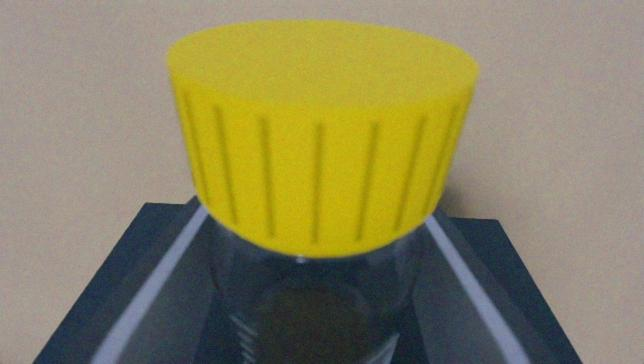

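{"method": "move", "body": {
  "target": {"side": "right", "x": 0.374, "y": -0.4685, "z": 1.4285, "quat_wxyz": [0.52134, -0.47772, -0.47772, 0.52134]}
}}

Scene clock: 161.87 s.
Joint torques (N m): left_arm=[-11.33 12.78 0.43 -2.82 -0.18 -2.14 0.41] | right_arm=[-15.08 -13.35 -1.55 -4.51 0.09 0.2 0]
External joint torques (N m): left_arm=[-0.53 0.38 -0.73 -0.04 -0.2 -0.11 0.4] | right_arm=[5.08 1.21 1.03 3.16 0.45 2.1 0.01]
Wrist force (N): left_arm=[0.9 -4.5 1.1] | right_arm=[2.0 -5.1 -0.2]
Wrist torque (N m): left_arm=[0.13 0.11 -0.09] | right_arm=[-0.42 0.17 -0.34]
Wrist force, peak (N): left_arm=[0.9 -4.8 1.1] | right_arm=[0.3 -9.3 -3.4]
move: done
base_odometry: x=+3.345 y=+0.522 heading=+0.197
lidar_m: 0.47 0.50 0.69 1.28 2.07 3.02 5.37 3.02 2.46 1.75 0.66 0.49
base_status: not commanded
joint_positions: torso_squat_rad=+0.350 torso_shift_rad=+0.000 torso_pitch_rad=+0.000 torso_yaw_rad=+0.000 left_shoulder_pitch_rad=-0.448 left_shoulder_roll_rad=+0.595 left_shoulder_yaw_rad=+0.899 left_elbow_rad=-2.375 left_forearm_roll_rad=+0.879 left_wrist_pitch_rad=+1.542 left_hand_roll_rad=-1.581 left_gripper_m=+0.100 right_shoulder_pitch_rad=-0.945 right_shoulder_roll_rad=-0.827 right_shoulder_yaw_rad=-0.439 right_elbow_rad=-1.283 right_forearm_roll_rad=-0.759 right_wrist_pitch_rad=+1.057 right_hand_roll_rad=+1.846 right_gripper_m=+0.055 head_pan_rad=+0.000 head_tilt_rad=+0.250
joint_status: all done
wheel_motors_off: 0
motor_effort: left_wheel=+2(3) right_wheel=-2(3)
contact_limits: left_gripper_m 450 mA; right_gripper_m 450 mA
chest: x=-0.2280 y=-0.0002 z=+1.2475 quat_wxyz=(+1.000, +0.000, +0.000, +0.000) (m; base frame)
left_hand: x=+0.1605 y=+0.4097 z=+1.4001 quat_wxyz=(+0.500, +0.501, -0.499, -0.500) (m; base frame)
right_hand: x=+0.3737 y=-0.4685 z=+1.4299 quat_wxyz=(+0.521, -0.479, -0.478, +0.521) (m; base frame)
right_hand_status: reached (checked arc, planned for 0.2 s): 1 mm and 0.1 deg off.
pictures: none

{"method": "move", "body": {
  "target": {"side": "right", "x": 0.374, "y": -0.4685, "z": 1.4303, "quat_wxyz": [0.52134, -0.47772, -0.47772, 0.52134]}
}}

{"method": "move", "body": {
  "joints": {"right_gripper_m": 0.1}
}}

{"method": "move", "body": {
  "target": {"side": "right", "x": 0.31, "y": -0.468, "z": 1.4345, "quat_wxyz": [0.52134, -0.47772, -0.47772, 0.52134]},
  "cameras": ["right_wrist_camera"]
}}

{"method": "move", "body": {
  "target": {"side": "right", "x": 0.215, "y": -0.44, "z": 1.435, "quat_wxyz": [0.52134, -0.47772, -0.47772, 0.52134]},
  "cameras": ["right_wrist_camera"]
}}

Scene clock: 163.20 s.
Joint torques (N m): left_arm=[-11.47 13.22 0.56 -2.9 -0.1 -2.12 0.52] | right_arm=[-16.49 -14.05 -1.72 -5.76 -0.09 -0.65 0.11]
External joint torques (N m): left_arm=[-0.67 0.83 -0.6 -0.12 -0.12 -0.09 0.51] | right_arm=[3.66 0.51 0.86 1.9 0.26 1.25 0.12]
Wrist force (N): left_arm=[0.8 -4.5 1.1] | right_arm=[3.9 0.6 0.4]
Wrist torque (N m): left_arm=[0.14 0.11 -0.09] | right_arm=[-0.25 0.13 -0.35]
Wrist force, peak (N): left_arm=[1.1 -4.6 1.4] | right_arm=[1.7 -6.2 -0.4]
move: done
base_odometry: x=+3.345 y=+0.522 heading=+0.197
lidar_m: 0.47 0.49 0.69 1.28 2.07 3.03 5.36 3.02 2.46 1.76 0.67 0.49
base_status: not commanded
joint_positions: torso_squat_rad=+0.350 torso_shift_rad=+0.000 torso_pitch_rad=+0.000 torso_yaw_rad=+0.000 left_shoulder_pitch_rad=-0.448 left_shoulder_roll_rad=+0.595 left_shoulder_yaw_rad=+0.899 left_elbow_rad=-2.375 left_forearm_roll_rad=+0.879 left_wrist_pitch_rad=+1.542 left_hand_roll_rad=-1.581 left_gripper_m=+0.100 right_shoulder_pitch_rad=-0.945 right_shoulder_roll_rad=-0.827 right_shoulder_yaw_rad=-0.439 right_elbow_rad=-1.283 right_forearm_roll_rad=-0.759 right_wrist_pitch_rad=+1.056 right_hand_roll_rad=+1.846 right_gripper_m=+0.055 head_pan_rad=+0.000 head_tilt_rad=+0.250
joint_status: all done
wheel_motors_off: 0
motor_effort: left_wheel=+2(3) right_wheel=-2(3)
contact_limits: left_gripper_m 450 mA; right_gripper_m 450 mA
chest: x=-0.2280 y=-0.0002 z=+1.2475 quat_wxyz=(+1.000, +0.000, +0.000, +0.000) (m; base frame)
left_hand: x=+0.1605 y=+0.4097 z=+1.4001 quat_wxyz=(+0.500, +0.501, -0.499, -0.500) (m; base frame)
right_hand: x=+0.3735 y=-0.4685 z=+1.4308 quat_wxyz=(+0.520, -0.479, -0.478, +0.521) (m; base frame)
right_hand_status: reached (checked arc, planned for 0.0 s): 1 mm and 0.2 deg off.
pictures: none

Scene clock: 164.20 s.
Joint torques (N m): left_arm=[-11.3 13.03 0.38 -2.91 -0.11 -2.04 0.44] | right_arm=[-18.04 -15.26 -1.45 -6.59 -0.3 -1.42 -0.09]
External joint torques (N m): left_arm=[-0.5 0.64 -0.78 -0.14 -0.13 -0.01 0.43] | right_arm=[2.11 -0.7 1.13 1.07 0.05 0.48 -0.08]
Wrist force (N): left_arm=[0.7 -4.4 1.2] | right_arm=[2.6 4.7 0.4]
Wrist torque (N m): left_arm=[0.10 0.08 -0.09] | right_arm=[-0.26 0.01 -0.28]
Wrist force, peak (N): left_arm=[0.9 -4.6 1.2] | right_arm=[3.0 5.2 0.3]
move: done
base_odometry: x=+3.345 y=+0.522 heading=+0.197
lidar_m: 0.47 0.49 0.69 1.28 2.07 3.03 5.37 3.02 2.47 1.76 0.67 0.50
base_status: not commanded
joint_positions: torso_squat_rad=+0.350 torso_shift_rad=+0.000 torso_pitch_rad=+0.000 torso_yaw_rad=+0.000 left_shoulder_pitch_rad=-0.448 left_shoulder_roll_rad=+0.595 left_shoulder_yaw_rad=+0.899 left_elbow_rad=-2.375 left_forearm_roll_rad=+0.879 left_wrist_pitch_rad=+1.542 left_hand_roll_rad=-1.581 left_gripper_m=+0.100 right_shoulder_pitch_rad=-0.945 right_shoulder_roll_rad=-0.827 right_shoulder_yaw_rad=-0.439 right_elbow_rad=-1.283 right_forearm_roll_rad=-0.759 right_wrist_pitch_rad=+1.056 right_hand_roll_rad=+1.846 right_gripper_m=+0.100 head_pan_rad=+0.000 head_tilt_rad=+0.250
joint_status: all done
wheel_motors_off: 0
motor_effort: left_wheel=+2(3) right_wheel=-3(3)
contact_limits: left_gripper_m 450 mA; right_gripper_m 450 mA
chest: x=-0.2280 y=-0.0002 z=+1.2475 quat_wxyz=(+1.000, +0.000, +0.000, +0.000) (m; base frame)
left_hand: x=+0.1605 y=+0.4097 z=+1.4001 quat_wxyz=(+0.500, +0.501, -0.499, -0.500) (m; base frame)
right_hand: x=+0.3736 y=-0.4685 z=+1.4303 quat_wxyz=(+0.520, -0.479, -0.478, +0.521) (m; base frame)
pictures: none

Scene clock: 165.27 s.
Joint torques (N m): left_arm=[-11.2 13.09 0.28 -2.86 -0.2 -2.17 0.35] | right_arm=[-16.11 -17.5 -2.99 -5.42 -0.16 -1.82 -0.02]
External joint torques (N m): left_arm=[-0.4 0.7 -0.88 -0.09 -0.22 -0.14 0.33] | right_arm=[1.01 -2.04 0.2 0.68 0.03 0.14 -0.02]
Wrist force (N): left_arm=[0.8 -4.5 0.9] | right_arm=[2.6 4.0 -0.1]
Wrist torque (N m): left_arm=[0.13 0.11 -0.08] | right_arm=[-0.19 0.00 -0.12]
Wrist force, peak (N): left_arm=[0.8 -4.6 1.5] | right_arm=[3.9 4.9 0.0]
move: done
base_odometry: x=+3.345 y=+0.522 heading=+0.197
lidar_m: 0.47 0.50 0.69 1.28 2.07 3.04 5.37 3.02 2.47 1.76 0.67 0.49
base_status: not commanded
joint_positions: torso_squat_rad=+0.350 torso_shift_rad=+0.000 torso_pitch_rad=+0.000 torso_yaw_rad=+0.000 left_shoulder_pitch_rad=-0.448 left_shoulder_roll_rad=+0.595 left_shoulder_yaw_rad=+0.899 left_elbow_rad=-2.375 left_forearm_roll_rad=+0.879 left_wrist_pitch_rad=+1.542 left_hand_roll_rad=-1.581 left_gripper_m=+0.100 right_shoulder_pitch_rad=-0.763 right_shoulder_roll_rad=-0.865 right_shoulder_yaw_rad=-0.538 right_elbow_rad=-1.599 right_forearm_roll_rad=-0.811 right_wrist_pitch_rad=+1.215 right_hand_roll_rad=+1.716 right_gripper_m=+0.100 head_pan_rad=+0.000 head_tilt_rad=+0.250
joint_status: all done
wheel_motors_off: 0
motor_effort: left_wheel=+2(3) right_wheel=-1(3)
contact_limits: left_gripper_m 450 mA; right_gripper_m 450 mA
chest: x=-0.2280 y=-0.0002 z=+1.2475 quat_wxyz=(+1.000, +0.000, +0.000, +0.000) (m; base frame)
left_hand: x=+0.1605 y=+0.4097 z=+1.4001 quat_wxyz=(+0.500, +0.501, -0.499, -0.500) (m; base frame)
right_hand: x=+0.3101 y=-0.4680 z=+1.4345 quat_wxyz=(+0.521, -0.478, -0.478, +0.521) (m; base frame)
right_hand_status: reached (checked arc, planned for 0.6 s): 0 mm and 0.0 deg off.
pictures: right_wrist_camera
camera_calibration:
right_wrist_camera: T_world_to_cam=[[-0.0119043, -0.998535, 0.0527888, -0.544137], [-0.570088, -0.0365945, -0.820768, 1.36405], [0.821497, -0.0398649, -0.568817, 0.614724], [0, 0, 0, 1]] pos_world=[0.266158, -0.468917, 1.49796]

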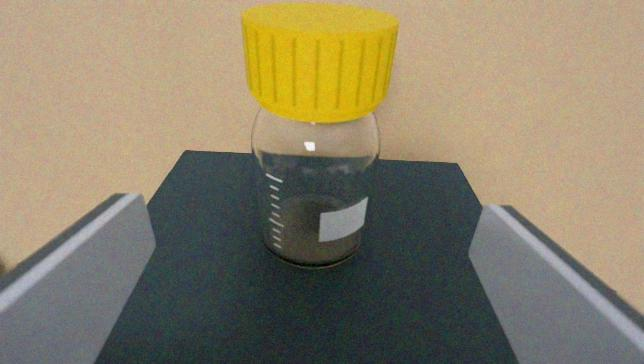

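Scene clock: 166.40 s.
Joint torques (N m): left_arm=[-11.17 13.16 0.61 -2.83 -0.2 -2.18 0.43] | right_arm=[-11.68 -16.66 -3.2 -2.86 0.06 -2.01 0.05]
External joint torques (N m): left_arm=[-0.37 0.77 -0.55 -0.06 -0.22 -0.15 0.42] | right_arm=[1.08 -1.37 0.08 0.57 -0.1 -0.04 0.06]
Wrist force (N): left_arm=[0.5 -4.4 0.9] | right_arm=[2.9 3.8 -0.3]
Wrist torque (N m): left_arm=[0.12 0.07 -0.08] | right_arm=[-0.13 0.03 -0.12]
Wrist force, peak (N): left_arm=[0.9 -4.8 1.4] | right_arm=[4.8 5.5 -0.4]
move: done
base_odometry: x=+3.345 y=+0.522 heading=+0.197
lidar_m: 0.47 0.50 0.70 1.28 2.07 3.03 5.37 3.03 2.47 1.75 0.68 0.50
base_status: not commanded
joint_positions: torso_squat_rad=+0.350 torso_shift_rad=+0.000 torso_pitch_rad=+0.000 torso_yaw_rad=+0.000 left_shoulder_pitch_rad=-0.448 left_shoulder_roll_rad=+0.595 left_shoulder_yaw_rad=+0.899 left_elbow_rad=-2.375 left_forearm_roll_rad=+0.879 left_wrist_pitch_rad=+1.542 left_hand_roll_rad=-1.581 left_gripper_m=+0.100 right_shoulder_pitch_rad=-0.543 right_shoulder_roll_rad=-0.880 right_shoulder_yaw_rad=-0.715 right_elbow_rad=-2.037 right_forearm_roll_rad=-0.898 right_wrist_pitch_rad=+1.433 right_hand_roll_rad=+1.513 right_gripper_m=+0.100 head_pan_rad=+0.000 head_tilt_rad=+0.250
joint_status: all done
wheel_motors_off: 0
motor_effort: left_wheel=+3(3) right_wheel=-2(3)
contact_limits: left_gripper_m 450 mA; right_gripper_m 450 mA
chest: x=-0.2280 y=-0.0002 z=+1.2475 quat_wxyz=(+1.000, +0.000, +0.000, +0.000) (m; base frame)
left_hand: x=+0.1605 y=+0.4097 z=+1.4001 quat_wxyz=(+0.500, +0.501, -0.499, -0.500) (m; base frame)
right_hand: x=+0.2157 y=-0.4402 z=+1.4351 quat_wxyz=(+0.521, -0.478, -0.477, +0.522) (m; base frame)
right_hand_status: reached (checked arc, planned for 0.8 s): 1 mm and 0.1 deg off.
pictures: right_wrist_camera
camera_calibration:
right_wrist_camera: T_world_to_cam=[[-0.0123518, -0.998491, 0.0534997, -0.51841], [-0.570706, -0.0368936, -0.820326, 1.31114], [0.821062, -0.0406651, -0.569389, 0.694364], [0, 0, 0, 1]] pos_world=[0.171756, -0.441019, 1.49866]

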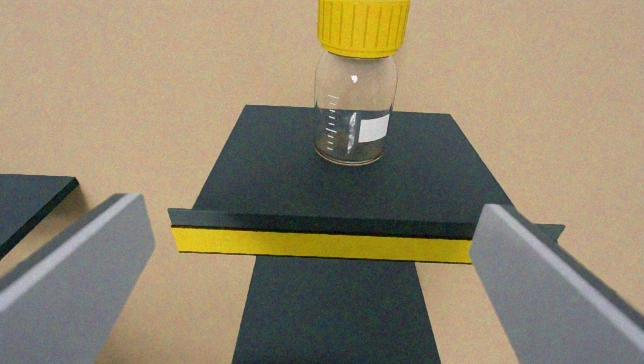

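{"method": "move", "body": {
  "target": {"side": "right", "x": 0.185, "y": -0.36, "z": 1.39, "quat_wxyz": [0.46344, -0.42467, -0.52544, 0.57342]}
}}

{"method": "move", "body": {
  "target": {"side": "right", "x": 0.195, "y": -0.23, "z": 1.35, "quat_wxyz": [0.39614, -0.363, -0.5698, 0.62182]}
}}

{"method": "move", "body": {
  "target": {"side": "right", "x": 0.242, "y": -0.12, "z": 1.336, "quat_wxyz": [0.39614, -0.363, -0.5698, 0.62182]},
  "cameras": ["right_wrist_camera", "head_camera"]
}}

Scene clock: 167.83 s.
Joint torques (N m): left_arm=[-11.4 13.24 0.21 -2.92 -0.13 -2.19 0.47] | right_arm=[-10.19 -14.9 -3.46 -2.68 -0.04 -1.82 0.02]
External joint torques (N m): left_arm=[-0.6 0.85 -0.95 -0.15 -0.15 -0.16 0.46] | right_arm=[1.22 -1.64 -0.55 0.19 -0.17 0.15 0.02]
Wrist force (N): left_arm=[1.0 -4.5 1.2] | right_arm=[3.0 4.7 0.4]
Wrist torque (N m): left_arm=[0.13 0.13 -0.11] | right_arm=[-0.29 0.08 -0.29]
Wrist force, peak (N): left_arm=[0.6 -4.8 1.2] | right_arm=[4.1 6.4 0.1]
move: done
base_odometry: x=+3.345 y=+0.522 heading=+0.197
lidar_m: 0.46 0.49 0.70 1.28 2.07 3.03 5.36 3.02 2.47 1.75 0.67 0.49
base_status: not commanded
joint_positions: torso_squat_rad=+0.350 torso_shift_rad=+0.000 torso_pitch_rad=+0.000 torso_yaw_rad=+0.000 left_shoulder_pitch_rad=-0.448 left_shoulder_roll_rad=+0.595 left_shoulder_yaw_rad=+0.899 left_elbow_rad=-2.375 left_forearm_roll_rad=+0.879 left_wrist_pitch_rad=+1.542 left_hand_roll_rad=-1.581 left_gripper_m=+0.100 right_shoulder_pitch_rad=-0.417 right_shoulder_roll_rad=-0.713 right_shoulder_yaw_rad=-0.759 right_elbow_rad=-2.282 right_forearm_roll_rad=-1.061 right_wrist_pitch_rad=+1.462 right_hand_roll_rad=+1.526 right_gripper_m=+0.100 head_pan_rad=+0.000 head_tilt_rad=+0.250
joint_status: all done
wheel_motors_off: 0
motor_effort: left_wheel=+3(3) right_wheel=-2(3)
contact_limits: left_gripper_m 450 mA; right_gripper_m 450 mA
chest: x=-0.2280 y=-0.0002 z=+1.2475 quat_wxyz=(+1.000, +0.000, +0.000, +0.000) (m; base frame)
left_hand: x=+0.1605 y=+0.4097 z=+1.4001 quat_wxyz=(+0.500, +0.501, -0.499, -0.500) (m; base frame)
right_hand: x=+0.1851 y=-0.3598 z=+1.3900 quat_wxyz=(+0.463, -0.425, -0.525, +0.574) (m; base frame)
right_hand_status: reached (checked arc, planned for 0.6 s): 0 mm and 0.0 deg off.
pictures: none

Scene clock: 168.87 s.
Joint torques (N m): left_arm=[-11.47 12.93 0.58 -2.65 -0.12 -2.16 0.33] | right_arm=[-13.21 -10.18 -2.71 -3.1 0.16 -1.85 0.1]
External joint torques (N m): left_arm=[-0.67 0.54 -0.58 0.12 -0.14 -0.14 0.31] | right_arm=[-0.61 -1.17 0.38 0.22 -0.02 0.12 0.11]
Wrist force (N): left_arm=[1.0 -4.6 1.2] | right_arm=[2.9 5.0 0.5]
Wrist torque (N m): left_arm=[0.15 0.12 -0.10] | right_arm=[-0.24 0.05 -0.13]
Wrist force, peak (N): left_arm=[1.0 -4.6 1.2] | right_arm=[4.7 4.8 -0.1]
move: done
base_odometry: x=+3.345 y=+0.522 heading=+0.197
lidar_m: 0.47 0.49 0.70 1.28 2.07 3.03 5.37 3.03 2.47 1.76 0.68 0.50
base_status: not commanded
joint_positions: torso_squat_rad=+0.350 torso_shift_rad=+0.000 torso_pitch_rad=+0.000 torso_yaw_rad=+0.000 left_shoulder_pitch_rad=-0.448 left_shoulder_roll_rad=+0.595 left_shoulder_yaw_rad=+0.899 left_elbow_rad=-2.375 left_forearm_roll_rad=+0.879 left_wrist_pitch_rad=+1.542 left_hand_roll_rad=-1.581 left_gripper_m=+0.100 right_shoulder_pitch_rad=-0.421 right_shoulder_roll_rad=-0.512 right_shoulder_yaw_rad=-0.467 right_elbow_rad=-2.432 right_forearm_roll_rad=-0.954 right_wrist_pitch_rad=+1.395 right_hand_roll_rad=+1.500 right_gripper_m=+0.100 head_pan_rad=+0.000 head_tilt_rad=+0.250
joint_status: all done
wheel_motors_off: 0
motor_effort: left_wheel=+2(3) right_wheel=-2(3)
contact_limits: left_gripper_m 450 mA; right_gripper_m 450 mA
chest: x=-0.2280 y=-0.0002 z=+1.2475 quat_wxyz=(+1.000, +0.000, +0.000, +0.000) (m; base frame)
left_hand: x=+0.1606 y=+0.4097 z=+1.4001 quat_wxyz=(+0.500, +0.501, -0.499, -0.500) (m; base frame)
right_hand: x=+0.1950 y=-0.2300 z=+1.3499 quat_wxyz=(+0.396, -0.363, -0.570, +0.622) (m; base frame)
right_hand_status: reached (checked arc, planned for 0.6 s): 0 mm and 0.0 deg off.
pictures: none

Scene clock: 170.37 s.
Joint torques (N m): left_arm=[-11.2 13.03 0.47 -2.95 -0.1 -2.09 0.44] | right_arm=[-15.54 -5.99 -2.72 -4.31 0.2 -1.91 -0.02]
External joint torques (N m): left_arm=[-0.4 0.64 -0.69 -0.17 -0.12 -0.06 0.43] | right_arm=[-0.05 -1.33 0.62 0.4 -0.19 0.03 -0.01]
Wrist force (N): left_arm=[0.6 -4.5 1.3] | right_arm=[2.5 4.5 0.0]
Wrist torque (N m): left_arm=[0.15 0.08 -0.07] | right_arm=[-0.23 -0.03 -0.19]
Wrist force, peak (N): left_arm=[0.9 -4.6 1.2] | right_arm=[4.0 5.2 -0.2]
move: done
base_odometry: x=+3.345 y=+0.522 heading=+0.197
lidar_m: 0.47 0.49 0.69 1.28 2.07 3.03 5.37 3.02 2.47 1.75 0.66 0.49
base_status: not commanded
joint_positions: torso_squat_rad=+0.350 torso_shift_rad=+0.000 torso_pitch_rad=+0.000 torso_yaw_rad=+0.000 left_shoulder_pitch_rad=-0.448 left_shoulder_roll_rad=+0.595 left_shoulder_yaw_rad=+0.899 left_elbow_rad=-2.375 left_forearm_roll_rad=+0.879 left_wrist_pitch_rad=+1.542 left_hand_roll_rad=-1.581 left_gripper_m=+0.100 right_shoulder_pitch_rad=-0.575 right_shoulder_roll_rad=-0.323 right_shoulder_yaw_rad=-0.042 right_elbow_rad=-2.348 right_forearm_roll_rad=-0.478 right_wrist_pitch_rad=+1.333 right_hand_roll_rad=+1.396 right_gripper_m=+0.100 head_pan_rad=+0.000 head_tilt_rad=+0.250
joint_status: all done
wheel_motors_off: 0
motor_effort: left_wheel=+2(3) right_wheel=-2(3)
contact_limits: left_gripper_m 450 mA; right_gripper_m 450 mA
chest: x=-0.2280 y=-0.0002 z=+1.2475 quat_wxyz=(+1.000, +0.000, +0.000, +0.000) (m; base frame)
left_hand: x=+0.1605 y=+0.4097 z=+1.4001 quat_wxyz=(+0.500, +0.501, -0.499, -0.500) (m; base frame)
right_hand: x=+0.2420 y=-0.1200 z=+1.3360 quat_wxyz=(+0.396, -0.363, -0.570, +0.622) (m; base frame)
right_hand_status: reached (checked arc, planned for 0.8 s): 0 mm and 0.0 deg off.
pictures: head_camera, right_wrist_camera
camera_calibration:
head_camera: T_world_to_cam=[[-0.0302285, -0.999325, 0.0208635, -0.0320366], [-0.211871, -0.0139926, -0.977197, 1.42934], [0.97683, -0.0339596, -0.211305, 0.4502], [0, 0, 0, 1]] pos_world=[-0.137901, 0.00327391, 1.49255]
right_wrist_camera: T_world_to_cam=[[0.411001, -0.91011, 0.0526982, -0.283858], [-0.50126, -0.273893, -0.820805, 1.21205], [0.761457, 0.310936, -0.568772, 0.685058], [0, 0, 0, 1]] pos_world=[0.202577, -0.139379, 1.39946]

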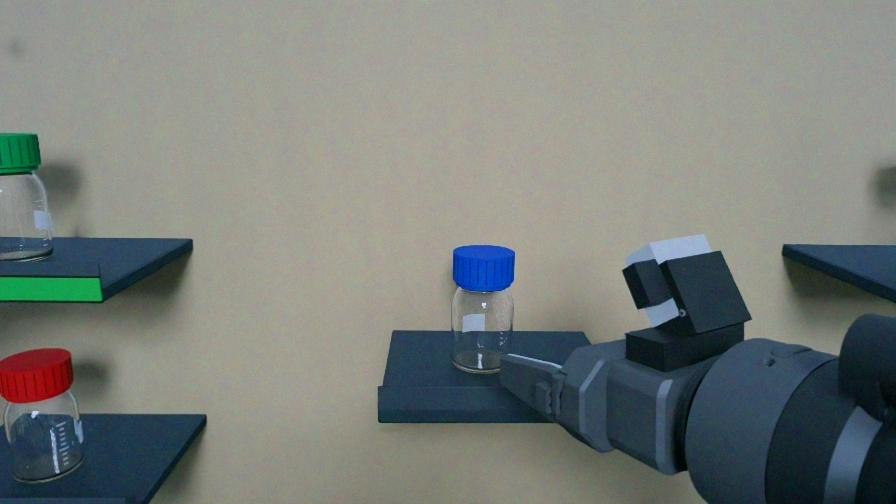

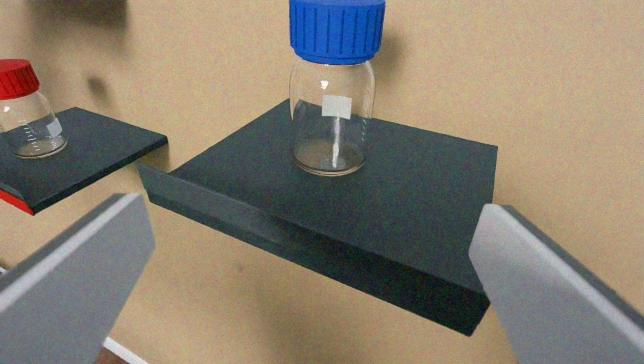

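{"method": "move", "body": {
  "target": {"side": "right", "x": 0.31, "y": -0.1005, "z": 1.33, "quat_wxyz": [0.39614, -0.363, -0.5698, 0.62182]},
  "cameras": ["right_wrist_camera"]
}}

Scene clock: 175.13 s.
Joint torques (N m): left_arm=[-11.13 13.07 0.41 -2.97 -0.06 -2.15 0.4] | right_arm=[-18.55 -4.71 -2.03 -6.06 0.19 -1.78 0.04]
External joint torques (N m): left_arm=[-0.33 0.67 -0.75 -0.2 -0.08 -0.12 0.39] | right_arm=[-0.16 -0.04 1.43 0.29 -0.06 0.19 0.05]
Wrist force (N): left_arm=[0.9 -4.4 1.0] | right_arm=[4.1 5.3 0.0]
Wrist torque (N m): left_arm=[0.10 0.12 -0.08] | right_arm=[-0.35 0.21 -0.27]
Wrist force, peak (N): left_arm=[0.6 -4.7 1.5] | right_arm=[3.9 5.4 0.9]
move: done
base_odometry: x=+3.345 y=+0.522 heading=+0.197
lidar_m: 0.47 0.50 0.69 1.28 2.07 3.03 5.37 3.03 2.46 1.75 0.66 0.49
base_status: not commanded
joint_positions: torso_squat_rad=+0.350 torso_shift_rad=+0.000 torso_pitch_rad=+0.000 torso_yaw_rad=+0.000 left_shoulder_pitch_rad=-0.448 left_shoulder_roll_rad=+0.595 left_shoulder_yaw_rad=+0.899 left_elbow_rad=-2.375 left_forearm_roll_rad=+0.879 left_wrist_pitch_rad=+1.542 left_hand_roll_rad=-1.581 left_gripper_m=+0.100 right_shoulder_pitch_rad=-0.688 right_shoulder_roll_rad=-0.274 right_shoulder_yaw_rad=-0.002 right_elbow_rad=-2.042 right_forearm_roll_rad=-0.436 right_wrist_pitch_rad=+1.156 right_hand_roll_rad=+1.480 right_gripper_m=+0.100 head_pan_rad=+0.000 head_tilt_rad=+0.250
joint_status: all done
wheel_motors_off: 0
motor_effort: left_wheel=+2(2) right_wheel=-1(3)
contact_limits: left_gripper_m 450 mA; right_gripper_m 450 mA
chest: x=-0.2280 y=-0.0002 z=+1.2475 quat_wxyz=(+1.000, +0.000, +0.000, +0.000) (m; base frame)
left_hand: x=+0.1605 y=+0.4097 z=+1.4001 quat_wxyz=(+0.500, +0.501, -0.499, -0.500) (m; base frame)
right_hand: x=+0.3100 y=-0.1007 z=+1.3300 quat_wxyz=(+0.396, -0.363, -0.570, +0.622) (m; base frame)
right_hand_status: reached (checked arc, planned for 0.6 s): 0 mm and 0.0 deg off.
pictures: right_wrist_camera
camera_calibration:
right_wrist_camera: T_world_to_cam=[[0.410515, -0.910333, 0.0526341, -0.293732], [-0.501454, -0.273588, -0.820788, 1.24657], [0.761591, 0.310553, -0.568802, 0.623826], [0, 0, 0, 1]] pos_world=[0.270576, -0.12008, 1.39346]

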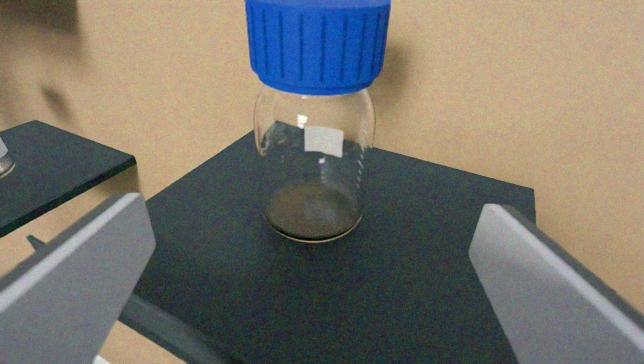

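{"method": "move", "body": {
  "target": {"side": "right", "x": 0.376, "y": -0.07, "z": 1.329, "quat_wxyz": [0.39614, -0.363, -0.5698, 0.62182]}
}}

{"method": "move", "body": {
  "joints": {"right_gripper_m": 0.044},
  "cameras": ["right_wrist_camera"]
}}

{"method": "move", "body": {
  "target": {"side": "right", "x": 0.376, "y": -0.07, "z": 1.357, "quat_wxyz": [0.39614, -0.363, -0.5698, 0.62182]},
  "cameras": ["right_wrist_camera"]
}}

Scene clock: 177.90 s.
Joint torques (N m): left_arm=[-11.37 13.03 0.75 -2.82 -0.07 -2.16 0.52] | right_arm=[-21.62 -5.41 -2.1 -6.95 0.35 -1.66 0.12]
External joint torques (N m): left_arm=[-0.57 0.64 -0.41 -0.05 -0.09 -0.13 0.5] | right_arm=[-0.19 -0.45 1.27 0.77 0.18 0.31 0.12]
Wrist force (N): left_arm=[0.8 -4.5 1.0] | right_arm=[3.1 4.8 0.9]
Wrist torque (N m): left_arm=[0.12 0.10 -0.09] | right_arm=[-0.27 0.06 -0.30]
Wrist force, peak (N): left_arm=[0.7 -4.8 1.1] | right_arm=[3.2 6.2 0.8]
move: done
base_odometry: x=+3.345 y=+0.522 heading=+0.197
lidar_m: 0.47 0.50 0.69 1.28 2.07 3.03 5.36 3.02 2.47 1.75 0.67 0.50
base_status: not commanded
joint_positions: torso_squat_rad=+0.350 torso_shift_rad=+0.000 torso_pitch_rad=+0.000 torso_yaw_rad=+0.000 left_shoulder_pitch_rad=-0.448 left_shoulder_roll_rad=+0.595 left_shoulder_yaw_rad=+0.899 left_elbow_rad=-2.375 left_forearm_roll_rad=+0.879 left_wrist_pitch_rad=+1.542 left_hand_roll_rad=-1.581 left_gripper_m=+0.100 right_shoulder_pitch_rad=-0.855 right_shoulder_roll_rad=-0.219 right_shoulder_yaw_rad=+0.024 right_elbow_rad=-1.690 right_forearm_roll_rad=-0.401 right_wrist_pitch_rad=+0.976 right_hand_roll_rad=+1.539 right_gripper_m=+0.100 head_pan_rad=+0.000 head_tilt_rad=+0.250
joint_status: all done
wheel_motors_off: 0
motor_effort: left_wheel=+2(3) right_wheel=-2(3)
contact_limits: left_gripper_m 450 mA; right_gripper_m 450 mA
chest: x=-0.2280 y=-0.0002 z=+1.2475 quat_wxyz=(+1.000, +0.000, +0.000, +0.000) (m; base frame)
left_hand: x=+0.1606 y=+0.4097 z=+1.4001 quat_wxyz=(+0.500, +0.501, -0.499, -0.500) (m; base frame)
right_hand: x=+0.3759 y=-0.0702 z=+1.3290 quat_wxyz=(+0.396, -0.363, -0.570, +0.622) (m; base frame)
right_hand_status: reached (checked arc, planned for 0.7 s): 0 mm and 0.0 deg off.
pictures: none

Scene clock: 179.03 s.
Joint torques (N m): left_arm=[-11.25 12.98 0.64 -2.8 -0.15 -2.24 0.41] | right_arm=[-21.66 -5 -2.25 -7.23 -0.03 -1.68 0.15]
External joint torques (N m): left_arm=[-0.45 0.58 -0.52 -0.03 -0.17 -0.21 0.4] | right_arm=[-0.24 -0.04 1.12 0.49 -0.2 0.3 0.16]
Wrist force (N): left_arm=[0.7 -4.3 0.9] | right_arm=[4.2 5.0 0.3]
Wrist torque (N m): left_arm=[0.09 0.08 -0.09] | right_arm=[-0.35 0.08 -0.28]
Wrist force, peak (N): left_arm=[0.7 -4.7 1.3] | right_arm=[4.2 5.0 0.3]
move: off_target
base_odometry: x=+3.345 y=+0.522 heading=+0.197
lidar_m: 0.47 0.50 0.69 1.28 2.07 3.03 5.37 3.03 2.46 1.76 0.67 0.49
base_status: not commanded
joint_positions: torso_squat_rad=+0.350 torso_shift_rad=+0.000 torso_pitch_rad=+0.000 torso_yaw_rad=+0.000 left_shoulder_pitch_rad=-0.448 left_shoulder_roll_rad=+0.595 left_shoulder_yaw_rad=+0.899 left_elbow_rad=-2.375 left_forearm_roll_rad=+0.879 left_wrist_pitch_rad=+1.542 left_hand_roll_rad=-1.581 left_gripper_m=+0.100 right_shoulder_pitch_rad=-0.855 right_shoulder_roll_rad=-0.219 right_shoulder_yaw_rad=+0.024 right_elbow_rad=-1.690 right_forearm_roll_rad=-0.401 right_wrist_pitch_rad=+0.976 right_hand_roll_rad=+1.539 right_gripper_m=+0.055 head_pan_rad=+0.000 head_tilt_rad=+0.250
joint_status: right_gripper_m off_target (ended at +0.055, target +0.044)
wheel_motors_off: 0
motor_effort: left_wheel=+2(2) right_wheel=-2(3)
contact_limits: left_gripper_m 450 mA; right_gripper_m 450 mA
chest: x=-0.2280 y=-0.0002 z=+1.2475 quat_wxyz=(+1.000, +0.000, +0.000, +0.000) (m; base frame)
left_hand: x=+0.1606 y=+0.4097 z=+1.4001 quat_wxyz=(+0.500, +0.501, -0.499, -0.500) (m; base frame)
right_hand: x=+0.3759 y=-0.0702 z=+1.3290 quat_wxyz=(+0.396, -0.363, -0.570, +0.622) (m; base frame)
pictures: right_wrist_camera
camera_calibration:
right_wrist_camera: T_world_to_cam=[[0.410522, -0.910335, 0.0525637, -0.292871], [-0.501356, -0.273488, -0.820882, 1.28724], [0.761653, 0.310637, -0.568674, 0.563405], [0, 0, 0, 1]] pos_world=[0.336476, -0.0895798, 1.39246]

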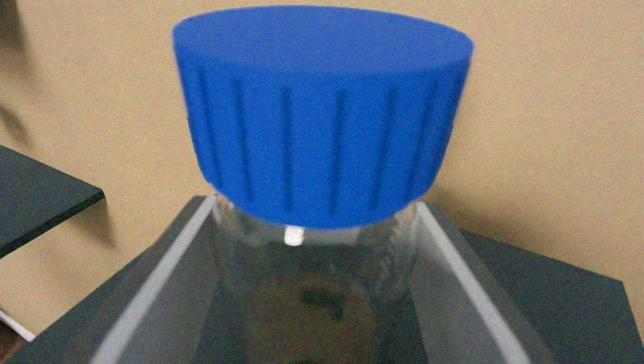

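Scene clock: 180.30 s.
Joint torques (N m): left_arm=[-11.47 13.44 0.72 -2.8 -0.06 -2.2 0.51] | right_arm=[-21.16 -6.28 -3.67 -7.04 0.06 -2.15 -0.16]
External joint torques (N m): left_arm=[-0.67 1.05 -0.44 -0.02 -0.08 -0.17 0.5] | right_arm=[0.68 -0.78 -0.24 0.27 -0.13 -0.18 -0.15]
Wrist force (N): left_arm=[0.8 -4.5 1.2] | right_arm=[2.4 5.3 0.0]
Wrist torque (N m): left_arm=[0.12 0.10 -0.07] | right_arm=[-0.13 -0.01 -0.11]
Wrist force, peak (N): left_arm=[0.7 -4.6 1.5] | right_arm=[3.0 7.8 0.4]
move: done
base_odometry: x=+3.345 y=+0.522 heading=+0.197
lidar_m: 0.47 0.50 0.69 1.29 2.07 3.02 5.36 3.02 2.46 1.76 0.67 0.50
base_status: not commanded
joint_positions: torso_squat_rad=+0.350 torso_shift_rad=+0.000 torso_pitch_rad=+0.000 torso_yaw_rad=+0.000 left_shoulder_pitch_rad=-0.448 left_shoulder_roll_rad=+0.595 left_shoulder_yaw_rad=+0.899 left_elbow_rad=-2.375 left_forearm_roll_rad=+0.879 left_wrist_pitch_rad=+1.542 left_hand_roll_rad=-1.581 left_gripper_m=+0.100 right_shoulder_pitch_rad=-0.929 right_shoulder_roll_rad=-0.236 right_shoulder_yaw_rad=+0.005 right_elbow_rad=-1.675 right_forearm_roll_rad=-0.410 right_wrist_pitch_rad=+1.033 right_hand_roll_rad=+1.520 right_gripper_m=+0.055 head_pan_rad=+0.000 head_tilt_rad=+0.250
joint_status: all done
wheel_motors_off: 0
motor_effort: left_wheel=+2(3) right_wheel=-3(4)
contact_limits: left_gripper_m 450 mA; right_gripper_m 450 mA
chest: x=-0.2280 y=-0.0002 z=+1.2475 quat_wxyz=(+1.000, +0.000, +0.000, +0.000) (m; base frame)
left_hand: x=+0.1606 y=+0.4097 z=+1.4001 quat_wxyz=(+0.500, +0.501, -0.499, -0.500) (m; base frame)
right_hand: x=+0.3760 y=-0.0699 z=+1.3569 quat_wxyz=(+0.396, -0.363, -0.570, +0.622) (m; base frame)
right_hand_status: reached (checked arc, planned for 0.3 s): 0 mm and 0.0 deg off.
pictures: right_wrist_camera
camera_calibration:
right_wrist_camera: T_world_to_cam=[[0.411044, -0.910083, 0.0528413, -0.294653], [-0.501382, -0.274101, -0.820661, 1.30992], [0.761353, 0.310834, -0.568967, 0.579636], [0, 0, 0, 1]] pos_world=[0.336577, -0.0892789, 1.42036]

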